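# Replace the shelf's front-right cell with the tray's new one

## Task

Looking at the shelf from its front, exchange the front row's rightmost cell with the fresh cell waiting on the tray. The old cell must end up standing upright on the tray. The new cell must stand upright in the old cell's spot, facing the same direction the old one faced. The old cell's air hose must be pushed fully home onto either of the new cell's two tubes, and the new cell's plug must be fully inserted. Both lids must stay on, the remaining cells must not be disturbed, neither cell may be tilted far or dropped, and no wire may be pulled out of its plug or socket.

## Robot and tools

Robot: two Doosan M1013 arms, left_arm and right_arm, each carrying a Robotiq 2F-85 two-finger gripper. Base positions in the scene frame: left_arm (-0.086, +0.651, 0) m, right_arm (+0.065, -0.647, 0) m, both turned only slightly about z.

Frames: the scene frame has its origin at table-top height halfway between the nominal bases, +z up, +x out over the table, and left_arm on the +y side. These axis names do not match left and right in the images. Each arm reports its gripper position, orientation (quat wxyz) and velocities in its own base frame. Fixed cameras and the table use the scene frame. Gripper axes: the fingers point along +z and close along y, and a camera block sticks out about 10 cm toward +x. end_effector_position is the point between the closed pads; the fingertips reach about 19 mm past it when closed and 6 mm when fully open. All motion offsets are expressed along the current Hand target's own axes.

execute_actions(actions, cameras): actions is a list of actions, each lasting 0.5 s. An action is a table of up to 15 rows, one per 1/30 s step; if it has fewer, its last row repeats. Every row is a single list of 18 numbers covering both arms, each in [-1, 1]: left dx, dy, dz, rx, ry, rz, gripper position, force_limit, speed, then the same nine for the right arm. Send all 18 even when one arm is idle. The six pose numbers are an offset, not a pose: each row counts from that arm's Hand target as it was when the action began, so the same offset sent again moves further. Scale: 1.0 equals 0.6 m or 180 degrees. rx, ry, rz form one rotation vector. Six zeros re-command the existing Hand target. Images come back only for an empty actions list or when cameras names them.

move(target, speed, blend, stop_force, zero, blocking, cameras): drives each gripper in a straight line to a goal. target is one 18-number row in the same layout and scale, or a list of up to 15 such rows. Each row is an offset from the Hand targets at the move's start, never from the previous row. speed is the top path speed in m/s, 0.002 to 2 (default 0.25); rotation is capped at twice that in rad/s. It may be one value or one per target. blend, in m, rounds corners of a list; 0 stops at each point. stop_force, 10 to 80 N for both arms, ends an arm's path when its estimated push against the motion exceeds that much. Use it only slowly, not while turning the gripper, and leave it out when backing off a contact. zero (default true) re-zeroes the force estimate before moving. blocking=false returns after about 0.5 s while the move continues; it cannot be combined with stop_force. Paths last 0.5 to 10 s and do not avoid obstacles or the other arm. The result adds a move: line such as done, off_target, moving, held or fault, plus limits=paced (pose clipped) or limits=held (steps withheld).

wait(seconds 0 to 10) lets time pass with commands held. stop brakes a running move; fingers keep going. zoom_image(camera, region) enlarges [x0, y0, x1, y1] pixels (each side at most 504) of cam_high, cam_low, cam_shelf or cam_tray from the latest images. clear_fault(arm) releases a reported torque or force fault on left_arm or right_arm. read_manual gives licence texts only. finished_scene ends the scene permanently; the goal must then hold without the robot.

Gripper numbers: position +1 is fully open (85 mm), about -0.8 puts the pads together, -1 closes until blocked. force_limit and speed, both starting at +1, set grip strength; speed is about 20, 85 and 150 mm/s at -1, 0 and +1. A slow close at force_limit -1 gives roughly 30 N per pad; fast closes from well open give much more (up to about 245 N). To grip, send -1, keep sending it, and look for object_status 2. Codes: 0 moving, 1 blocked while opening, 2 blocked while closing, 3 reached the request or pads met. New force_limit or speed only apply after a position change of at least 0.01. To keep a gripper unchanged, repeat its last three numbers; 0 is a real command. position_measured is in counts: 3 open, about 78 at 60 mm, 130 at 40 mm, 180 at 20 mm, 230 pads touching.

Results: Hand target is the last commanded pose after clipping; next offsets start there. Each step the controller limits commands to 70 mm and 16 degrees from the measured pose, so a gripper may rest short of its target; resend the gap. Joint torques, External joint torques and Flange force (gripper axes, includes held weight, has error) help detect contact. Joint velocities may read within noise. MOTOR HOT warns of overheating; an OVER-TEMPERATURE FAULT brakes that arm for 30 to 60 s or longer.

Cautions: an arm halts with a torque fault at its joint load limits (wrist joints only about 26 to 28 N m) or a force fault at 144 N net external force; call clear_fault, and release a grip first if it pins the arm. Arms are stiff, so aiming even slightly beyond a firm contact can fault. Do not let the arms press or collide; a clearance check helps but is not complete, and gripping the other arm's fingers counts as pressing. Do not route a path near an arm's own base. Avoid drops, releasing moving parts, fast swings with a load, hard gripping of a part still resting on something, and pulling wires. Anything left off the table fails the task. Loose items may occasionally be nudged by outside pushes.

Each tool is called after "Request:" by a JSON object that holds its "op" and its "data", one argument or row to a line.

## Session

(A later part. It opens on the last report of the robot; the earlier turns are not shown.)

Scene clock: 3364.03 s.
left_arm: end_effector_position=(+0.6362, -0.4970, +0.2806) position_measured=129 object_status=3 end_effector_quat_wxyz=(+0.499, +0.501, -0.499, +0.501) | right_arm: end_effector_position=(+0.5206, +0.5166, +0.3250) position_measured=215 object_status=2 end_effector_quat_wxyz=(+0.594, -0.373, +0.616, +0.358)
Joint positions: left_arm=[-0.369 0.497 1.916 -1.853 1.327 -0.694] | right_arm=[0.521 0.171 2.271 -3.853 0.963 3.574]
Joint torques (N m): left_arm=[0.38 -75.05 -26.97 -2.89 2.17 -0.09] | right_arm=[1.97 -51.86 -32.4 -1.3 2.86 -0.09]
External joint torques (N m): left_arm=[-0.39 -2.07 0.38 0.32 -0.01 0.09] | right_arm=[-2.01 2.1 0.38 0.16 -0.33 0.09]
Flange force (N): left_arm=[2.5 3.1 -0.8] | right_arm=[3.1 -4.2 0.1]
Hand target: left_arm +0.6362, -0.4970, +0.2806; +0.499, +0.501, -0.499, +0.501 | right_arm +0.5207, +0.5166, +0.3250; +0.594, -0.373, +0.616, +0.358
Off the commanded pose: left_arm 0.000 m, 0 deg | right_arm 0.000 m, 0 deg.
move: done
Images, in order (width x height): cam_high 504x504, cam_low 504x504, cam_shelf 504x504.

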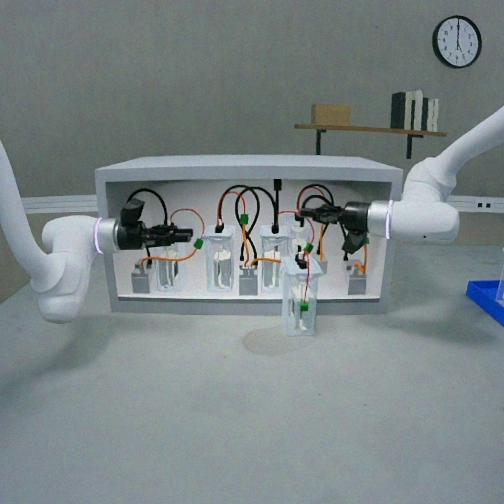

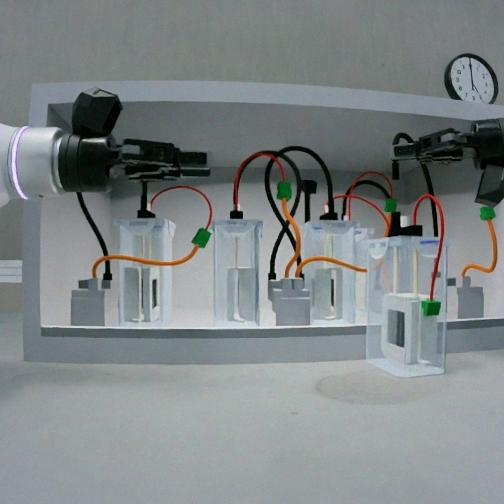

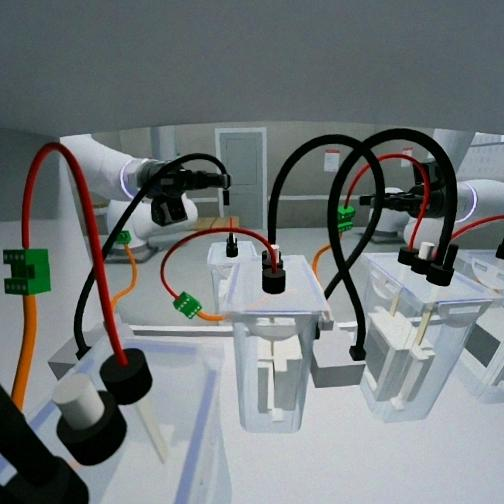

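Request:
{"op": "move", "data": {
  "target": [0,0,0,0,0,0,0,0.8,-1,0.068,0.011,0.0064,0,0,0,-1,0.6,-1],
  "speed": 0.05,
  "cameras": ["cam_shelf","cam_high","cam_low"]
}}

Request:
{"op": "zoom_image", "data": {
  "camera": "cam_low",
  "region": [370, 150, 430, 240]
}}

Request:
{"op": "zoom_image", "data": {
  "camera": "cam_shelf",
  "region": [200, 170, 270, 270]
}}

Request:
{"op": "zoom_image", "data": {
  "camera": "cam_high",
  "region": [280, 190, 350, 280]
}}

Scene clock: 3449.50 s.
left_arm: end_effector_position=(+0.6362, -0.4970, +0.2806) position_measured=129 object_status=3 end_effector_quat_wxyz=(+0.499, +0.501, -0.499, +0.501) | right_arm: end_effector_position=(+0.5160, +0.5217, +0.2841) position_measured=215 object_status=2 end_effector_quat_wxyz=(+0.594, -0.373, +0.616, +0.358)
Joint positions: left_arm=[-0.369 0.497 1.916 -1.853 1.327 -0.694] | right_arm=[0.535 0.239 2.298 -3.798 1.032 3.494]
Joint torques (N m): left_arm=[0.47 -74.97 -26.94 -2.91 2.17 -0.11] | right_arm=[1.53 -54.79 -29.34 -1.3 2.85 0.11]
External joint torques (N m): left_arm=[-0.3 -1.8 0.41 0.37 -0.02 0.11] | right_arm=[-1.58 1.2 0.54 0.19 -0.24 -0.12]
Flange force (N): left_arm=[2.1 2.8 -0.9] | right_arm=[2.4 -2.5 -0.8]
Hand target: left_arm +0.6362, -0.4970, +0.2806; +0.499, +0.501, -0.499, +0.501 | right_arm +0.5160, +0.5217, +0.2841; +0.594, -0.373, +0.616, +0.358
Off the commanded pose: left_arm 0.000 m, 0 deg | right_arm 0.000 m, 0 deg.
move: done
Images, in order (width x height): cam_high 504x504, cam_low 504x504, cam_shelf 504x504.

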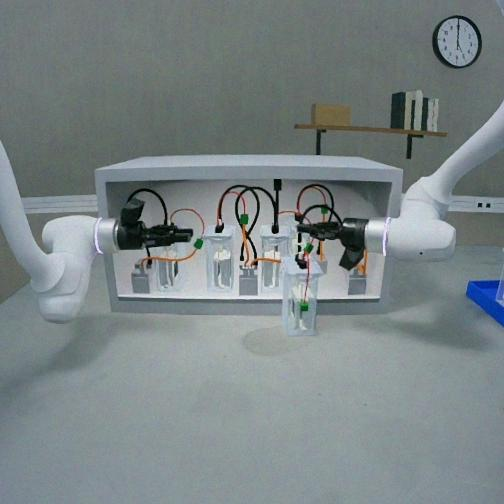

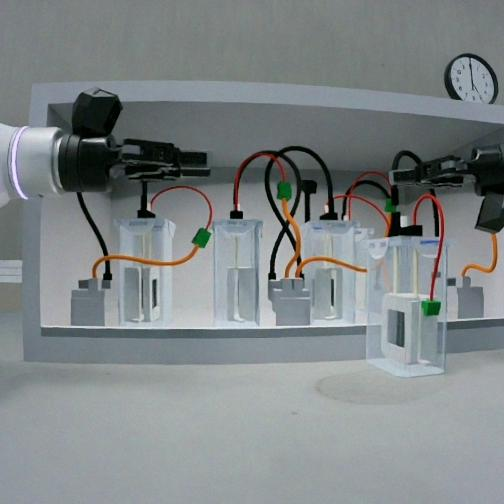

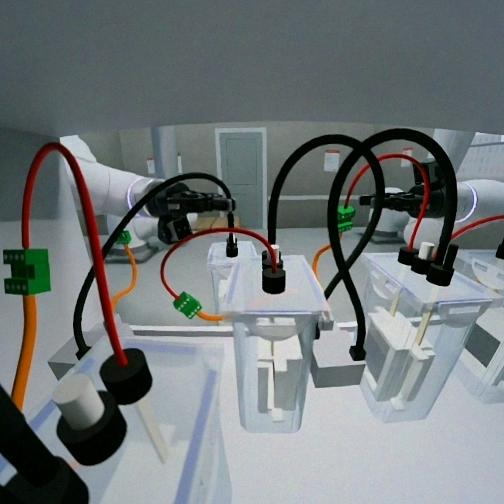

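Scaled by 5.600 from the camera's 504x504 image, which has a finer 720x720 frame.

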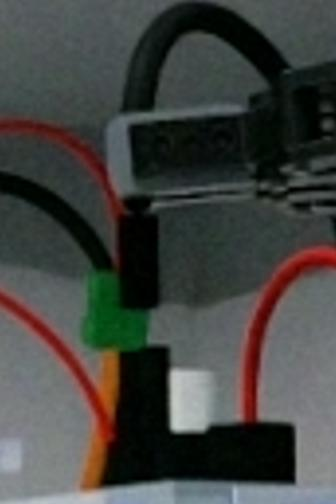

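Scaled by 5.040 from the camera's 504x504 image, which has a finer 720x720 frame.

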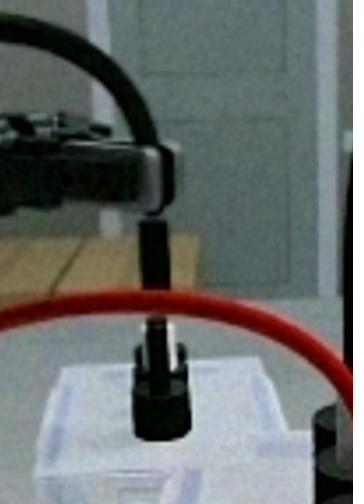

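Scaled by 5.600 from the camera's 504x504 image, which has a finer 720x720 frame.

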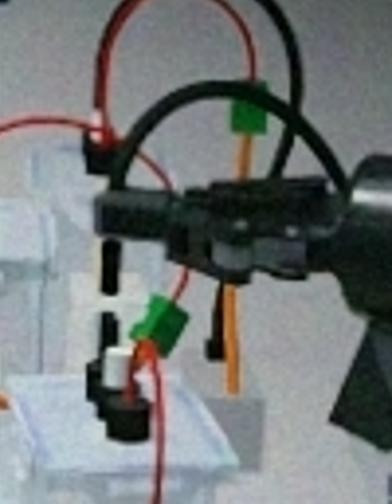

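Request:
{"op": "zoom_image", "data": {
  "camera": "cam_low",
  "region": [385, 195, 425, 245]
}}

Request:
{"op": "zoom_image", "data": {
  "camera": "cam_shelf",
  "region": [215, 205, 250, 265]
}}

Request:
{"op": "zoom_image", "data": {
  "camera": "cam_high",
  "region": [285, 225, 320, 275]
}}

Scaled by 10.080 from the camera's 504x504 image, which has a finer 720x720 frame.

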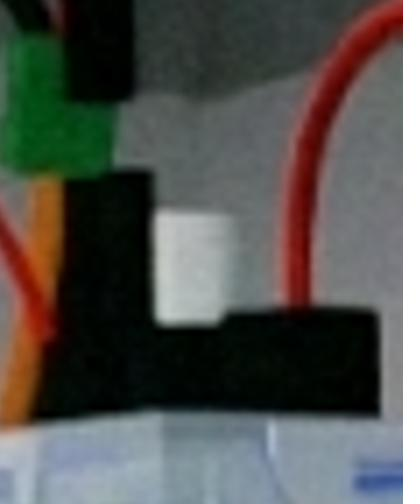

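Scaled by 8.400 from the camera's 504x504 image, which has a finer 720x720 frame.

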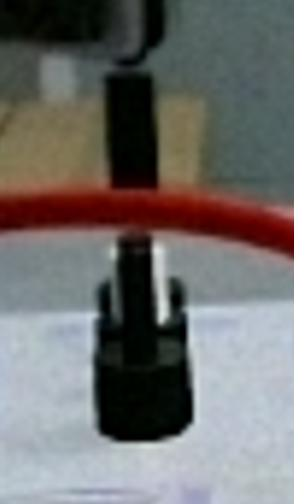

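Scaled by 10.080 from the camera's 504x504 image, which has a finer 720x720 frame.

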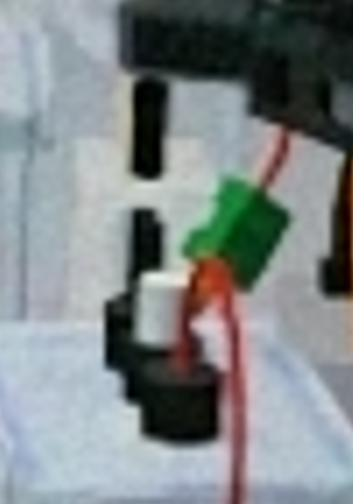

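Request:
{"op": "move", "data": {
  "target": [0,0,0,0,0,0,0,0.8,-1,0.0233,0.0007,0.002,0,0,0,-1,0.6,-1],
  "speed": 0.012,
  "stop_force": 12,
  "cameras": ["cam_shelf","cam_high","cam_low"]
}}

Request:
{"op": "zoom_image", "data": {
  "camera": "cam_low",
  "region": [375, 185, 425, 245]
}}

Request:
{"op": "zoom_image", "data": {
  "camera": "cam_shelf",
  "region": [215, 205, 250, 265]
}}

Request:
{"op": "zoom_image", "data": {
  "camera": "cam_high",
  "region": [285, 225, 320, 275]
}}

Scene clock: 3508.97 s.
left_arm: end_effector_position=(+0.6362, -0.4970, +0.2806) position_measured=129 object_status=3 end_effector_quat_wxyz=(+0.499, +0.501, -0.499, +0.501) | right_arm: end_effector_position=(+0.5159, +0.5225, +0.2701) position_measured=215 object_status=2 end_effector_quat_wxyz=(+0.594, -0.373, +0.616, +0.358)
Joint positions: left_arm=[-0.369 0.497 1.916 -1.853 1.327 -0.694] | right_arm=[0.537 0.265 2.305 -3.785 1.057 3.471]
Joint torques (N m): left_arm=[-0.18 -75.07 -26.93 -2.9 2.17 -0.11] | right_arm=[1.96 -53.53 -25.3 -1.93 1.57 0.03]
External joint torques (N m): left_arm=[0.07 -1.8 0.34 0.34 -0.01 0.11] | right_arm=[-1.99 -1.4 -2.35 0.84 1.05 -0.03]
Flange force (N): left_arm=[2.1 2.5 -1.3] | right_arm=[-1.1 -3.4 0.0]
Hand target: left_arm +0.6362, -0.4970, +0.2806; +0.499, +0.501, -0.499, +0.501 | right_arm +0.5159, +0.5225, +0.2701; +0.594, -0.373, +0.616, +0.358
Off the commanded pose: left_arm 0.000 m, 0 deg | right_arm 0.000 m, 0 deg.
move: done
Images, in order (width x height): cam_high 504x504, cam_low 504x504, cam_shelf 504x504.

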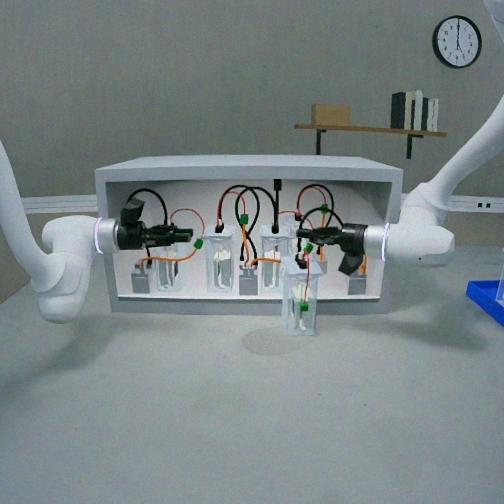

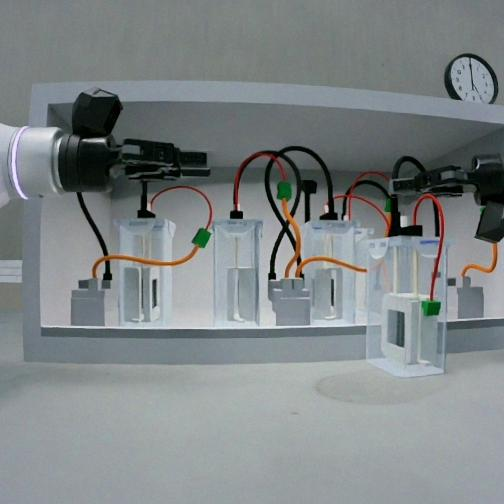

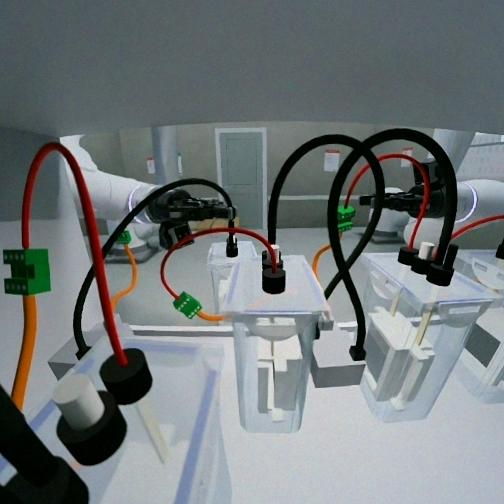

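Scaled by 8.400 from the camera's 504x504 image, which has a finer 720x720 frame.

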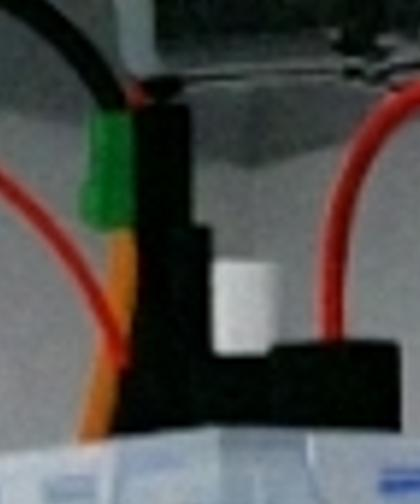

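Scaled by 8.400 from the camera's 504x504 image, which has a finer 720x720 frame.

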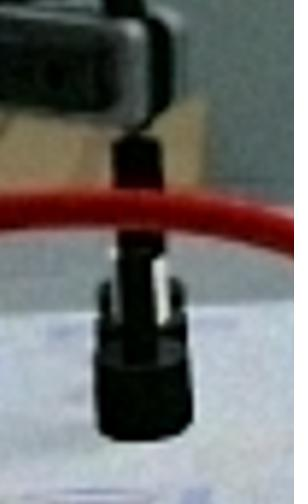

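Scaled by 10.080 from the camera's 504x504 image, which has a finer 720x720 frame.

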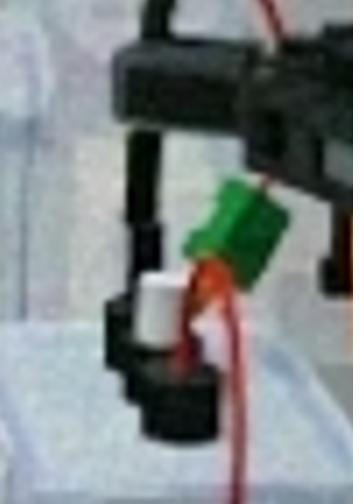

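Request:
{"op": "move", "data": {
  "target": [0,0,0,0,0,0,0,0.8,-1,0.0167,0,0.0006,0,0,0,-1,0.6,-1],
  "speed": 0.012,
  "stop_force": 15,
  "cameras": ["cam_shelf","cam_high","cam_low"]
}}

Request:
{"op": "zoom_image", "data": {
  "camera": "cam_low",
  "region": [375, 185, 425, 245]
}}

Request:
{"op": "zoom_image", "data": {
  "camera": "cam_shelf",
  "region": [215, 205, 250, 265]
}}

Request:
{"op": "zoom_image", "data": {
  "camera": "cam_high",
  "region": [285, 225, 320, 275]
}}

Scene clock: 3522.67 s.
left_arm: end_effector_position=(+0.6362, -0.4970, +0.2806) position_measured=129 object_status=3 end_effector_quat_wxyz=(+0.499, +0.501, -0.499, +0.501) | right_arm: end_effector_position=(+0.5160, +0.5225, +0.2631) position_measured=215 object_status=2 end_effector_quat_wxyz=(+0.594, -0.373, +0.616, +0.358)
Joint positions: left_arm=[-0.369 0.497 1.916 -1.853 1.327 -0.694] | right_arm=[0.537 0.278 2.308 -3.78 1.07 3.459]
Joint torques (N m): left_arm=[0.5 -74.81 -27.14 -2.91 2.16 -0.15] | right_arm=[2.63 -44.26 -15.84 -3.16 -2.7 0.2]
External joint torques (N m): left_arm=[-0.43 -2.01 0.6 0.36 0 0.15] | right_arm=[-2.69 -11.06 -11.13 2.09 5.32 -0.2]
Flange force (N): left_arm=[2.2 3.5 -0.9] | right_arm=[-13.9 -5.6 0.9]
Hand target: left_arm +0.6362, -0.4970, +0.2806; +0.499, +0.501, -0.499, +0.501 | right_arm +0.5160, +0.5225, +0.2631; +0.594, -0.373, +0.616, +0.358 (not the last commanded pose)
Off the commanded pose: left_arm 0.000 m, 0 deg | right_arm 0.003 m, 0 deg.
move: contact (right_arm)
Images, in order (width x height): cam_high 504x504, cam_low 504x504, cam_shelf 504x504.

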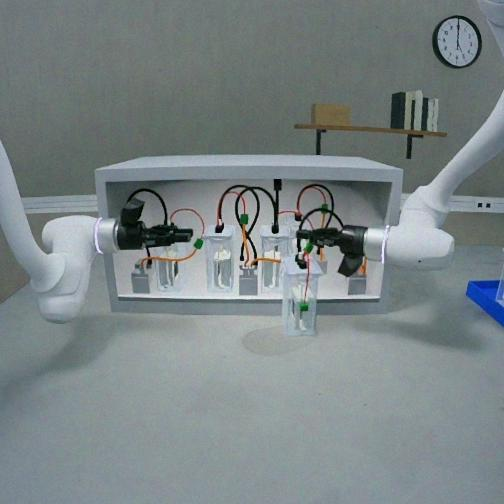

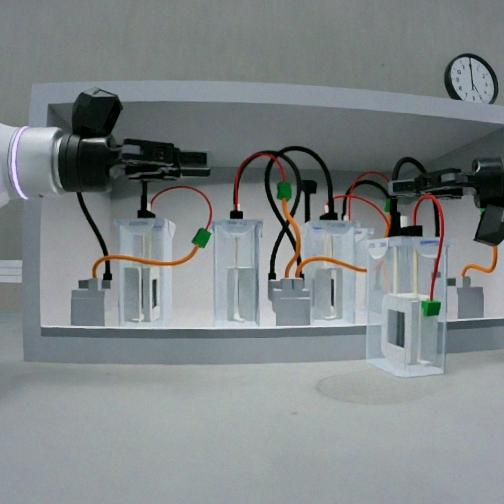

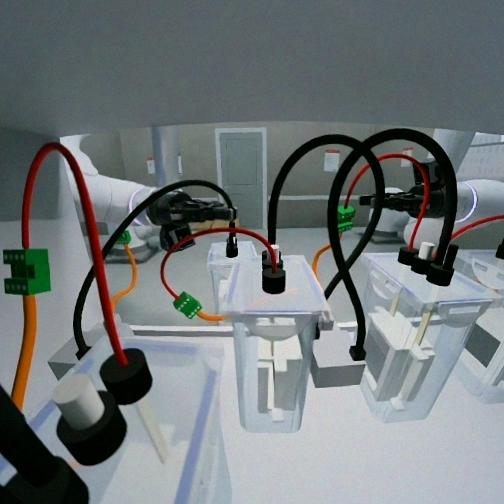

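Scaled by 8.400 from the camera's 504x504 image, which has a finer 720x720 frame.

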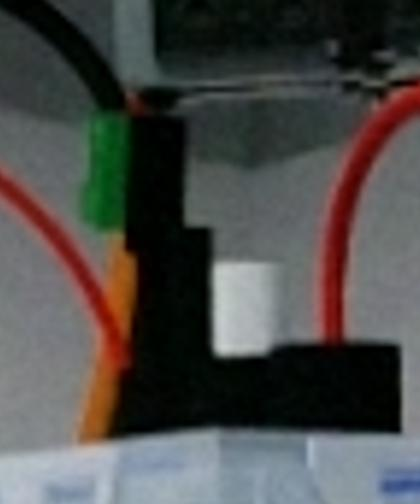

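Scaled by 8.400 from the camera's 504x504 image, which has a finer 720x720 frame.

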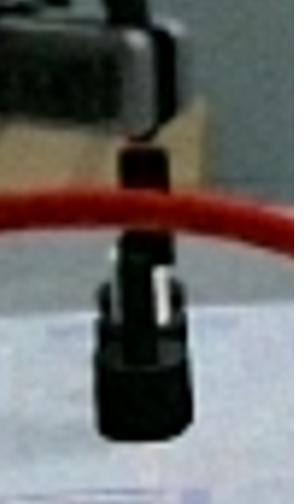

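Scaled by 10.080 from the camera's 504x504 image, which has a finer 720x720 frame.

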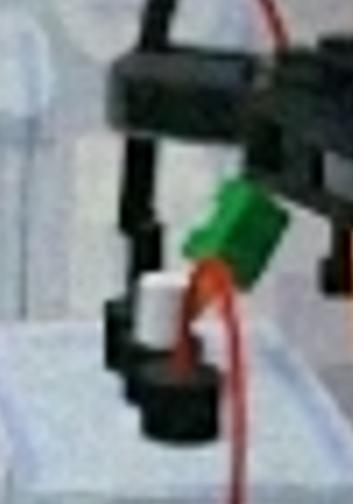

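Request:
{"op": "move", "data": {
  "target": [0,0,0,0,0,0,0,0.8,-1,-0.03,0,-0.001,0,0,0,-1,0.6,-1],
  "speed": 0.05,
  "cameras": ["cam_shelf","cam_high","cam_low"]
}}

Request:
{"op": "zoom_image", "data": {
  "camera": "cam_low",
  "region": [385, 185, 415, 235]
}}

Request:
{"op": "zoom_image", "data": {
  "camera": "cam_shelf",
  "region": [215, 205, 250, 265]
}}

Request:
{"op": "zoom_image", "data": {
  "camera": "cam_high",
  "region": [285, 225, 320, 275]
}}

Scene clock: 3554.63 s.
left_arm: end_effector_position=(+0.6362, -0.4970, +0.2806) position_measured=129 object_status=3 end_effector_quat_wxyz=(+0.499, +0.501, -0.499, +0.501) | right_arm: end_effector_position=(+0.5159, +0.5226, +0.2811) position_measured=215 object_status=2 end_effector_quat_wxyz=(+0.594, -0.373, +0.616, +0.358)
Joint positions: left_arm=[-0.369 0.497 1.916 -1.853 1.327 -0.694] | right_arm=[0.537 0.246 2.299 -3.794 1.037 3.488]
Joint torques (N m): left_arm=[0.3 -74.86 -26.82 -2.87 2.13 -0.14] | right_arm=[1.98 -54.96 -29.13 -1.37 2.85 0.02]
External joint torques (N m): left_arm=[-0.43 -2.19 0.24 0.31 0.03 0.14] | right_arm=[-1.97 0.78 0.53 0.25 -0.23 -0.02]
Flange force (N): left_arm=[2.6 3.0 -0.7] | right_arm=[1.6 -3.0 -1.7]
Hand target: left_arm +0.6362, -0.4970, +0.2806; +0.499, +0.501, -0.499, +0.501 | right_arm +0.5159, +0.5226, +0.2811; +0.594, -0.373, +0.616, +0.358
Off the commanded pose: left_arm 0.000 m, 0 deg | right_arm 0.000 m, 0 deg.
move: done
Images, in order (width x height): cam_high 504x504, cam_low 504x504, cam_shelf 504x504.

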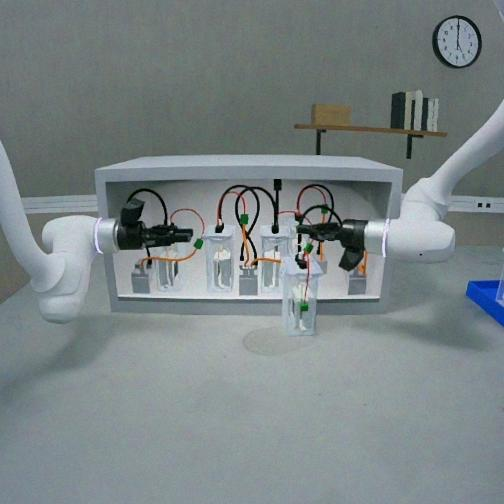

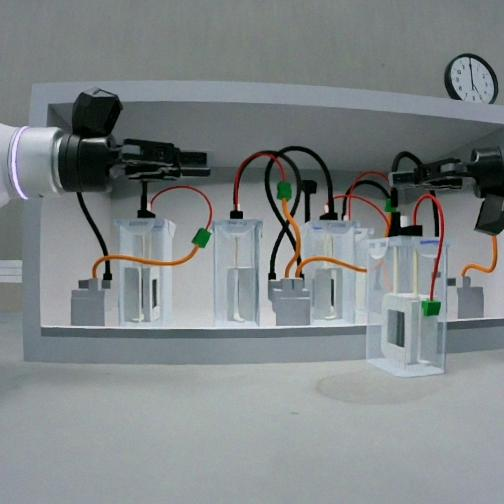

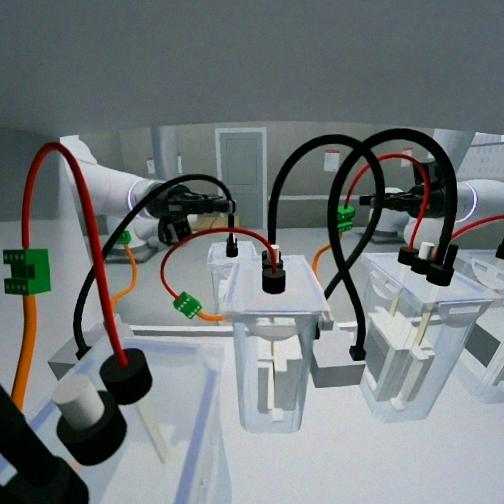

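Scaled by 10.080 from the camera's 504x504 image, which has a finer 720x720 frame.

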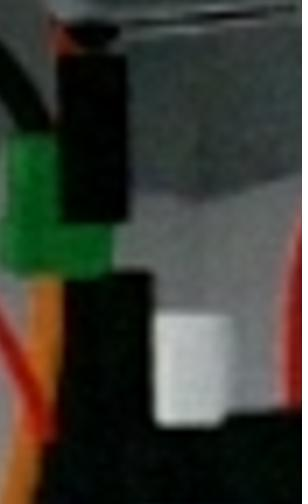

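Scaled by 8.400 from the camera's 504x504 image, which has a finer 720x720 frame.

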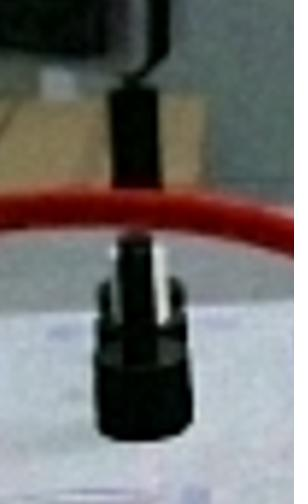

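Scaled by 10.080 from the camera's 504x504 image, which has a finer 720x720 frame.

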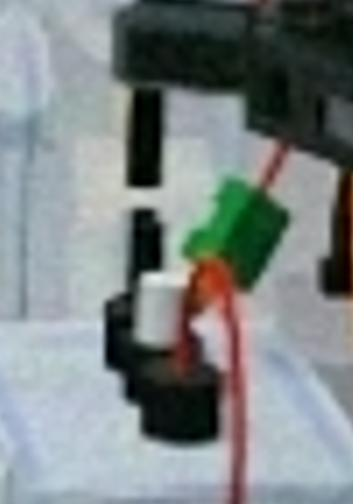

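Request:
{"op": "move", "data": {
  "target": [0,0,0,0,0,0,0,0.8,-1,0.0317,0,-0.001,0,0,0,-1,0.6,-1],
  "speed": 0.012,
  "stop_force": 8,
  "cameras": ["cam_shelf","cam_high","cam_low"]
}}

stop_force must be a number from 10 to 80 (N); nothing of the call was run

Request:
{"op": "move", "data": {
  "target": [0,0,0,0,0,0,0,0.8,-1,0.0317,0,-0.001,0,0,0,-1,0.6,-1],
  "speed": 0.012,
  "stop_force": 10,
  "cameras": ["cam_shelf","cam_high","cam_low"]
}}

Request:
{"op": "zoom_image", "data": {
  "camera": "cam_low",
  "region": [385, 185, 415, 235]
}}

Request:
{"op": "zoom_image", "data": {
  "camera": "cam_shelf",
  "region": [215, 205, 250, 265]
}}

Request:
{"op": "zoom_image", "data": {
  "camera": "cam_high",
  "region": [285, 225, 320, 275]
}}

Scene clock: 3601.70 s.
left_arm: end_effector_position=(+0.6362, -0.4970, +0.2806) position_measured=129 object_status=3 end_effector_quat_wxyz=(+0.499, +0.501, -0.499, +0.501) | right_arm: end_effector_position=(+0.5156, +0.5218, +0.2682) position_measured=215 object_status=2 end_effector_quat_wxyz=(+0.595, -0.373, +0.616, +0.358)
Joint positions: left_arm=[-0.369 0.497 1.916 -1.853 1.327 -0.694] | right_arm=[0.536 0.268 2.307 -3.784 1.062 3.467]
Joint torques (N m): left_arm=[0.57 -75.02 -26.9 -2.91 2.17 -0.12] | right_arm=[3.22 -46.25 -20.01 -2.75 -1.11 0.13]
External joint torques (N m): left_arm=[-0.63 -1.56 0.4 0.36 -0.02 0.12] | right_arm=[-3.2 -9.19 -7.5 1.66 3.75 -0.13]
Flange force (N): left_arm=[1.8 2.7 -0.3] | right_arm=[-12.0 -4.9 -2.9]
Hand target: left_arm +0.6362, -0.4970, +0.2806; +0.499, +0.501, -0.499, +0.501 | right_arm +0.5156, +0.5218, +0.2682; +0.595, -0.373, +0.616, +0.358 (not the last commanded pose)
Off the commanded pose: left_arm 0.000 m, 0 deg | right_arm 0.006 m, 0 deg.
move: contact (right_arm)
Images, in order (width x height): cam_high 504x504, cam_low 504x504, cam_shelf 504x504.

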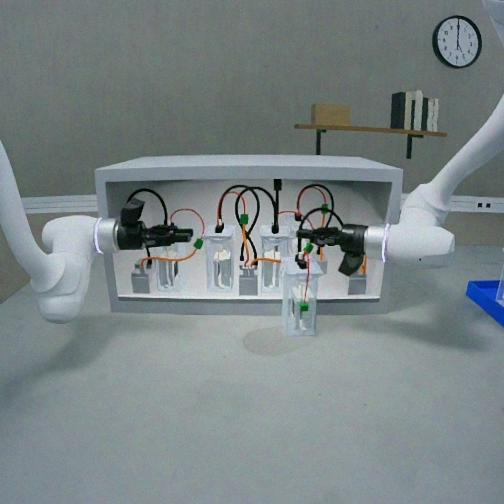

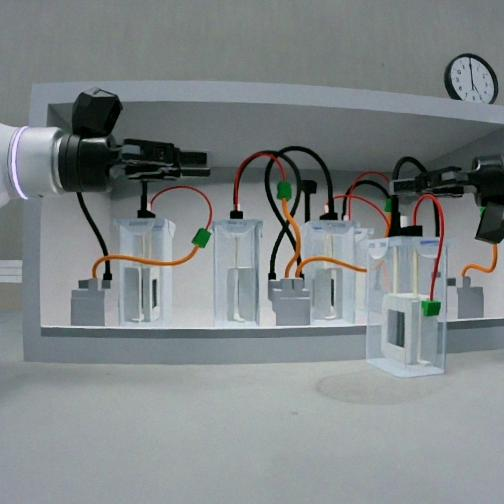

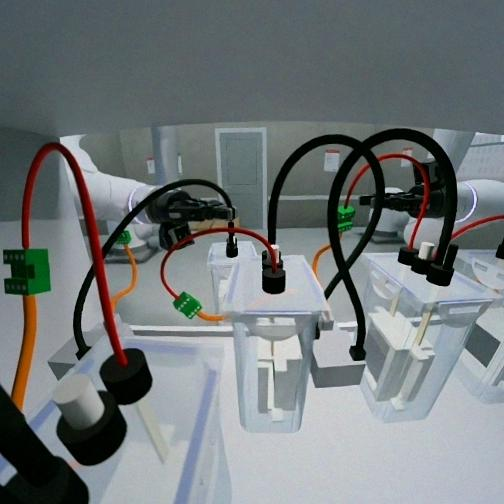

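Scaled by 10.080 from the camera's 504x504 image, which has a finer 720x720 frame.

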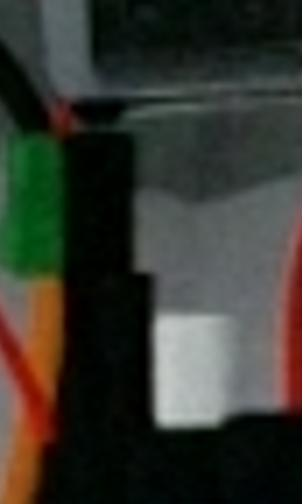

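Scaled by 8.400 from the camera's 504x504 image, which has a finer 720x720 frame.

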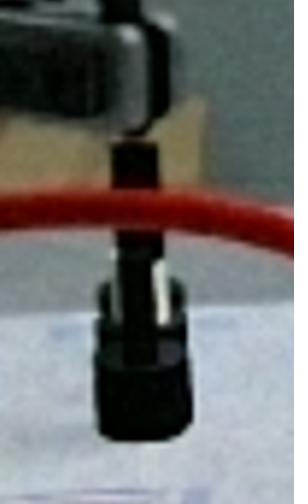

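Scaled by 10.080 from the camera's 504x504 image, which has a finer 720x720 frame.

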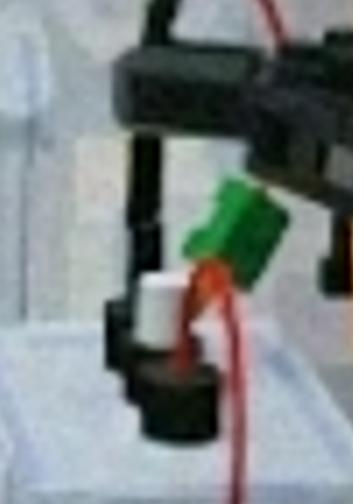

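Request:
{"op": "move", "data": {
  "target": [0,0,0,0,0,0,0,0.8,-1,0.0167,0,0.0006,0,0,0,-1,0.6,-1],
  "speed": 0.01,
  "stop_force": 15,
  "cameras": ["cam_shelf","cam_high","cam_low"]
}}

Request:
{"op": "zoom_image", "data": {
  "camera": "cam_low",
  "region": [385, 185, 415, 235]
}}

Request:
{"op": "zoom_image", "data": {
  "camera": "cam_shelf",
  "region": [215, 205, 250, 265]
}}

Request:
{"op": "zoom_image", "data": {
  "camera": "cam_high",
  "region": [285, 225, 320, 275]
}}

Scene clock: 3614.10 s.
left_arm: end_effector_position=(+0.6362, -0.4970, +0.2806) position_measured=129 object_status=3 end_effector_quat_wxyz=(+0.499, +0.501, -0.499, +0.501) | right_arm: end_effector_position=(+0.5156, +0.5218, +0.2607) position_measured=215 object_status=2 end_effector_quat_wxyz=(+0.595, -0.373, +0.615, +0.359)
Joint positions: left_arm=[-0.369 0.497 1.916 -1.853 1.327 -0.694] | right_arm=[0.536 0.282 2.311 -3.779 1.076 3.455]
Joint torques (N m): left_arm=[0.09 -75.29 -26.85 -2.86 2.19 -0.12] | right_arm=[3.2 -31.8 -7.75 -4.36 -7.5 0.25]
External joint torques (N m): left_arm=[-0.05 -1 0.42 0.32 -0.06 0.12] | right_arm=[-3.16 -24.48 -19.11 3.3 10.16 -0.26]
Flange force (N): left_arm=[1.1 1.8 -0.8] | right_arm=[-32.5 -5.1 -3.7]
Hand target: left_arm +0.6362, -0.4970, +0.2806; +0.499, +0.501, -0.499, +0.501 | right_arm +0.5156, +0.5218, +0.2607; +0.595, -0.373, +0.616, +0.359 (not the last commanded pose)
Off the commanded pose: left_arm 0.000 m, 0 deg | right_arm 0.003 m, 0 deg.
move: contact (right_arm)
Images, in order (width x height): cam_high 504x504, cam_low 504x504, cam_shelf 504x504.

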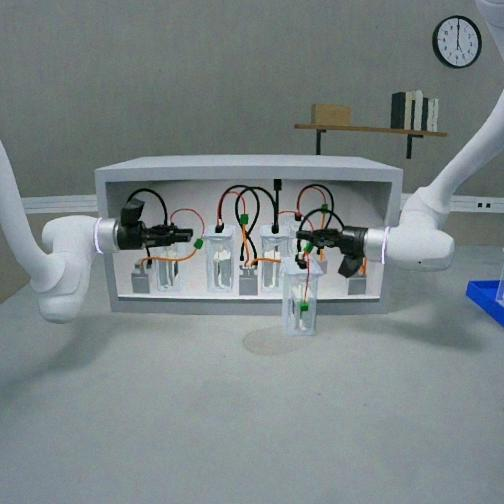

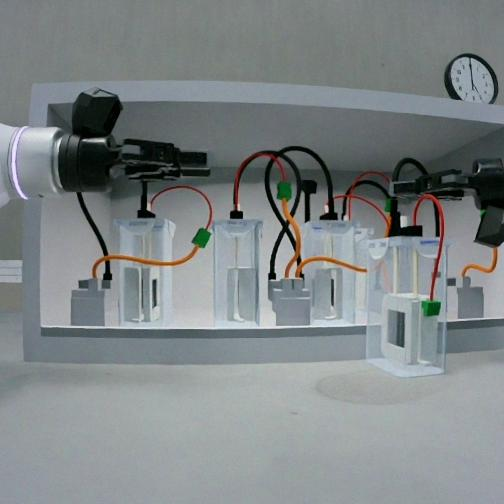

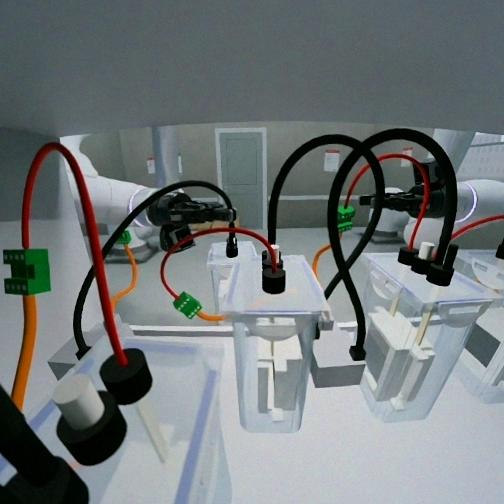

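Scaled by 10.080 from the camera's 504x504 image, which has a finer 720x720 frame.

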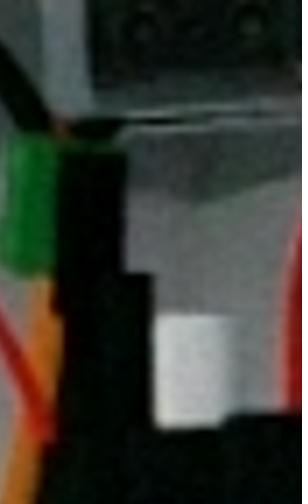

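Scaled by 8.400 from the camera's 504x504 image, which has a finer 720x720 frame.

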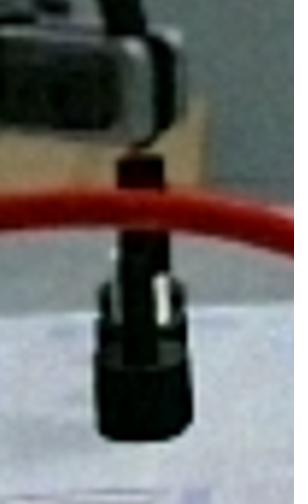

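Scaled by 10.080 from the camera's 504x504 image, which has a finer 720x720 frame.

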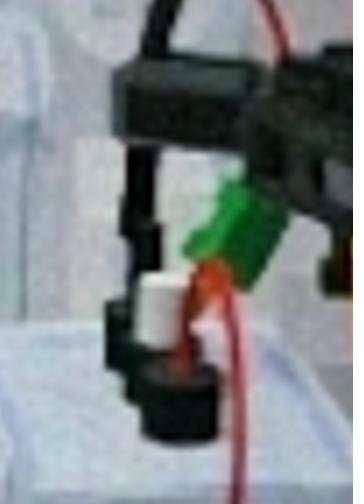

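Request:
{"op": "zoom_image", "data": {
  "camera": "cam_shelf",
  "region": [220, 215, 245, 260]
}}

Request:
{"op": "zoom_image", "data": {
  "camera": "cam_high",
  "region": [290, 235, 310, 270]
}}

Request:
{"op": "zoom_image", "data": {
  "camera": "cam_low",
  "region": [383, 195, 408, 240]
}}

Scaled by 11.200 from the camera's 504x504 image, which has a finer 720x720 frame.

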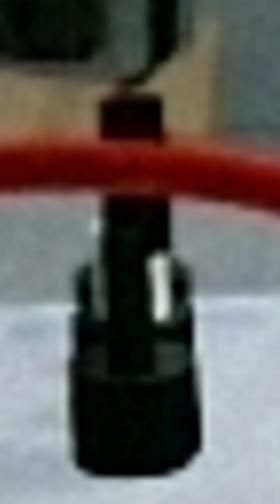

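Scaled by 14.400 from the camera's 504x504 image, which has a finer 720x720 frame.

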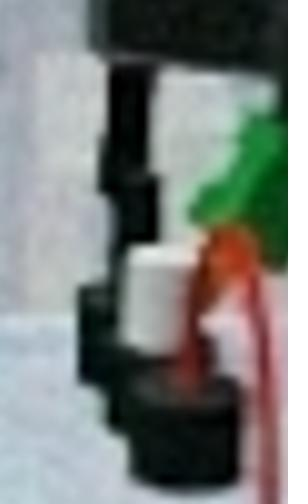

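Scaled by 11.200 from the camera's 504x504 image, which has a finer 720x720 frame.

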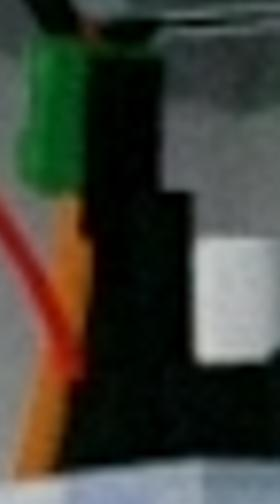

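Request:
{"op": "move", "data": {
  "target": [
    [0,0,0,0,0,0,0,0.8,-1,-0.02,0,-0.0005,0,0,0,-1,0.6,-1],
    [0,0,0,0,0,0,0,0.8,-1,-0.02,-0.0035,-0.0005,0,0,0,-1,0.6,-1]
  ],
  "speed": 0.03
}}

Request:
{"op": "move", "data": {
  "target": [0,0,0,0,0,0,0,0.8,-1,0.03,0,0.0011,0,0,0,-1,0.6,-1],
  "speed": 0.01,
  "stop_force": 12,
  "cameras": ["cam_shelf","cam_high","cam_low"]
}}

Request:
{"op": "zoom_image", "data": {
  "camera": "cam_shelf",
  "region": [220, 215, 245, 260]
}}

Request:
{"op": "zoom_image", "data": {
  "camera": "cam_high",
  "region": [290, 235, 310, 270]
}}

Request:
{"op": "zoom_image", "data": {
  "camera": "cam_low",
  "region": [383, 195, 408, 240]
}}

Scene clock: 3695.10 s.
left_arm: end_effector_position=(+0.6362, -0.4970, +0.2806) position_measured=129 object_status=3 end_effector_quat_wxyz=(+0.499, +0.501, -0.499, +0.501) | right_arm: end_effector_position=(+0.5175, +0.5210, +0.2728) position_measured=215 object_status=2 end_effector_quat_wxyz=(+0.595, -0.373, +0.616, +0.358)
Joint positions: left_arm=[-0.369 0.497 1.916 -1.853 1.327 -0.694] | right_arm=[0.532 0.261 2.303 -3.792 1.054 3.477]
Joint torques (N m): left_arm=[0.25 -75.05 -27.05 -2.87 2.18 -0.13] | right_arm=[1.07 -55.63 -28.48 -1.36 2.64 0.03]
External joint torques (N m): left_arm=[-0.26 -1.73 0.49 0.32 -0.03 0.13] | right_arm=[-1.05 0.76 0.69 0.27 -0.02 -0.03]
Flange force (N): left_arm=[1.9 2.9 -0.9] | right_arm=[2.0 -1.2 -1.1]
Hand target: left_arm +0.6362, -0.4970, +0.2806; +0.499, +0.501, -0.499, +0.501 | right_arm +0.5175, +0.5210, +0.2727; +0.595, -0.373, +0.616, +0.359
Off the commanded pose: left_arm 0.000 m, 0 deg | right_arm 0.000 m, 0 deg.
move: done

Scene clock: 3697.57 s.
left_arm: end_effector_position=(+0.6362, -0.4970, +0.2806) position_measured=129 object_status=3 end_effector_quat_wxyz=(+0.499, +0.501, -0.499, +0.501) | right_arm: end_effector_position=(+0.5176, +0.5210, +0.2547) position_measured=215 object_status=2 end_effector_quat_wxyz=(+0.595, -0.373, +0.616, +0.359)
Joint positions: left_arm=[-0.369 0.497 1.916 -1.853 1.327 -0.694] | right_arm=[0.532 0.295 2.311 -3.779 1.088 3.448]
Joint torques (N m): left_arm=[0 -75.1 -26.91 -2.87 2.16 -0.1] | right_arm=[3.12 -55.33 -23.1 -2.13 1.76 0.1]
External joint torques (N m): left_arm=[-0.05 -1.91 0.3 0.31 0 0.1] | right_arm=[-3.11 -1.62 -3.32 1.1 0.9 -0.1]
Flange force (N): left_arm=[2.3 2.6 -1.1] | right_arm=[-1.9 -5.5 0.5]
Hand target: left_arm +0.6362, -0.4970, +0.2806; +0.499, +0.501, -0.499, +0.501 | right_arm +0.5176, +0.5210, +0.2547; +0.595, -0.373, +0.616, +0.359
Off the commanded pose: left_arm 0.000 m, 0 deg | right_arm 0.000 m, 0 deg.
move: done
Images, in order (width x height): cam_high 504x504, cam_low 504x504, cam_shelf 504x504.

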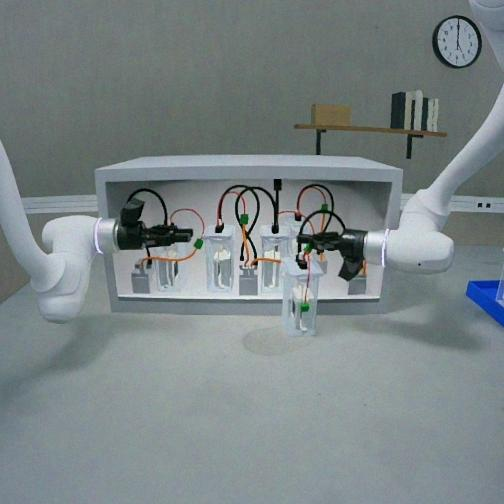

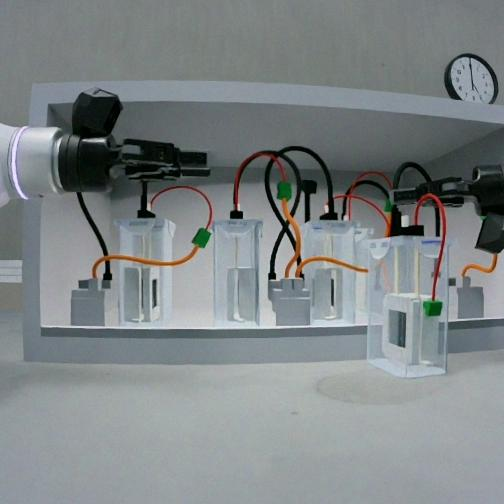

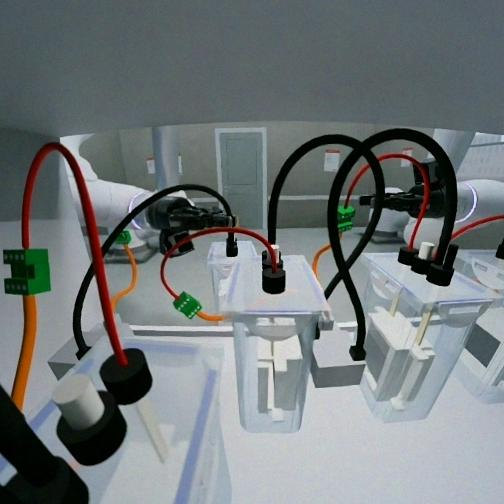

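Scaled by 11.200 from the camera's 504x504 image, which has a finer 720x720 frame.

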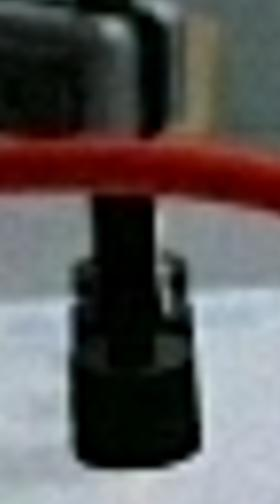

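Scaled by 14.400 from the camera's 504x504 image, which has a finer 720x720 frame.

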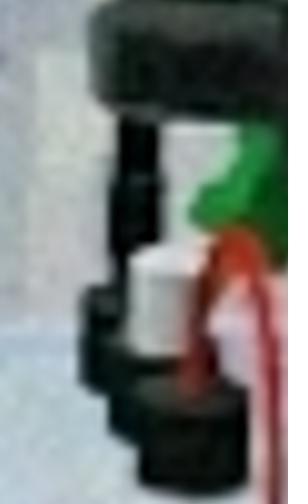

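Scaled by 11.200 from the camera's 504x504 image, which has a finer 720x720 frame.

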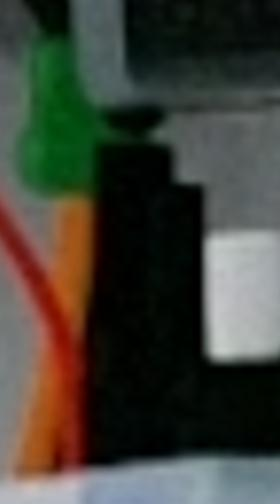

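Request:
{"op": "move", "data": {
  "target": [0,0,0,0,0,0,0,0.8,-1,0.02,0,0.0007,0,0,0,-1,0.6,-1],
  "speed": 0.01,
  "stop_force": 15,
  "cameras": ["cam_shelf","cam_high","cam_low"]
}}

Request:
{"op": "zoom_image", "data": {
  "camera": "cam_shelf",
  "region": [220, 215, 245, 260]
}}

Request:
{"op": "zoom_image", "data": {
  "camera": "cam_low",
  "region": [383, 195, 408, 240]
}}

Scene clock: 3709.73 s.
left_arm: end_effector_position=(+0.6362, -0.4970, +0.2806) position_measured=129 object_status=3 end_effector_quat_wxyz=(+0.499, +0.501, -0.499, +0.501) | right_arm: end_effector_position=(+0.5176, +0.5209, +0.2427) position_measured=215 object_status=2 end_effector_quat_wxyz=(+0.595, -0.373, +0.616, +0.358)
Joint positions: left_arm=[-0.369 0.497 1.916 -1.853 1.327 -0.694] | right_arm=[0.532 0.318 2.316 -3.77 1.111 3.43]
Joint torques (N m): left_arm=[0.16 -75.24 -26.76 -2.84 2.16 -0.09] | right_arm=[4.98 -48.3 -16.69 -3.39 -1.18 0.14]
External joint torques (N m): left_arm=[-0.34 -1.18 0.3 0.29 -0.02 0.09] | right_arm=[-4.97 -9.99 -8.7 2.4 3.85 -0.14]
Flange force (N): left_arm=[1.4 1.9 -0.4] | right_arm=[-13.5 -7.4 -2.4]
Hand target: left_arm +0.6362, -0.4970, +0.2806; +0.499, +0.501, -0.499, +0.501 | right_arm +0.5176, +0.5209, +0.2427; +0.595, -0.373, +0.616, +0.359
Off the commanded pose: left_arm 0.000 m, 0 deg | right_arm 0.000 m, 0 deg.
move: done
Images, in order (width x height): cam_high 504x504, cam_low 504x504, cam_shelf 504x504.

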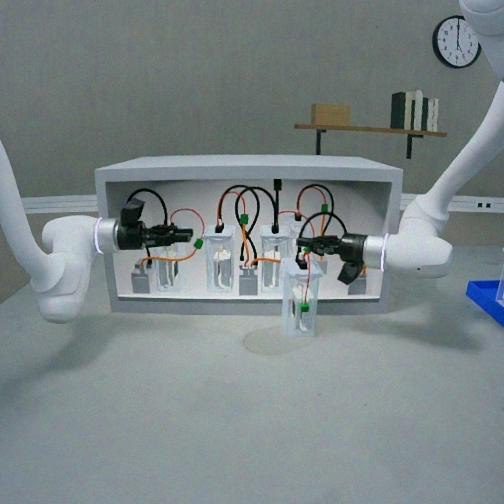

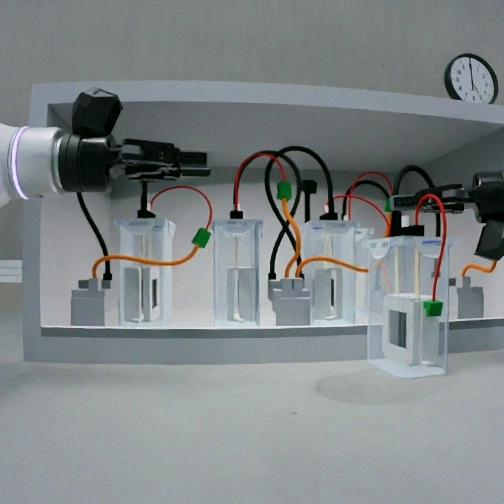

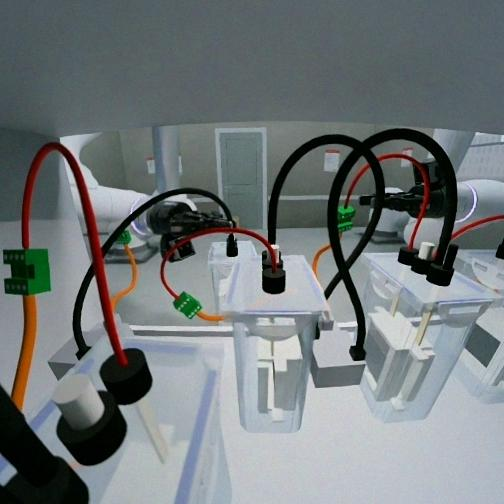

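Scaled by 11.200 from the camera's 504x504 image, which has a finer 720x720 frame.

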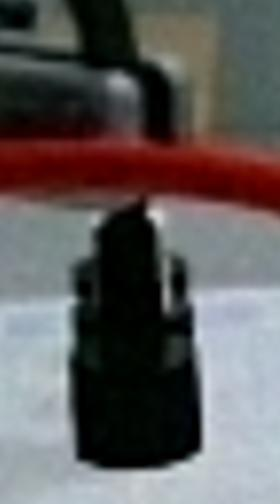

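Scaled by 11.200 from the camera's 504x504 image, which has a finer 720x720 frame.

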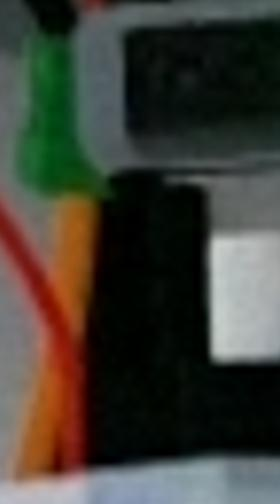

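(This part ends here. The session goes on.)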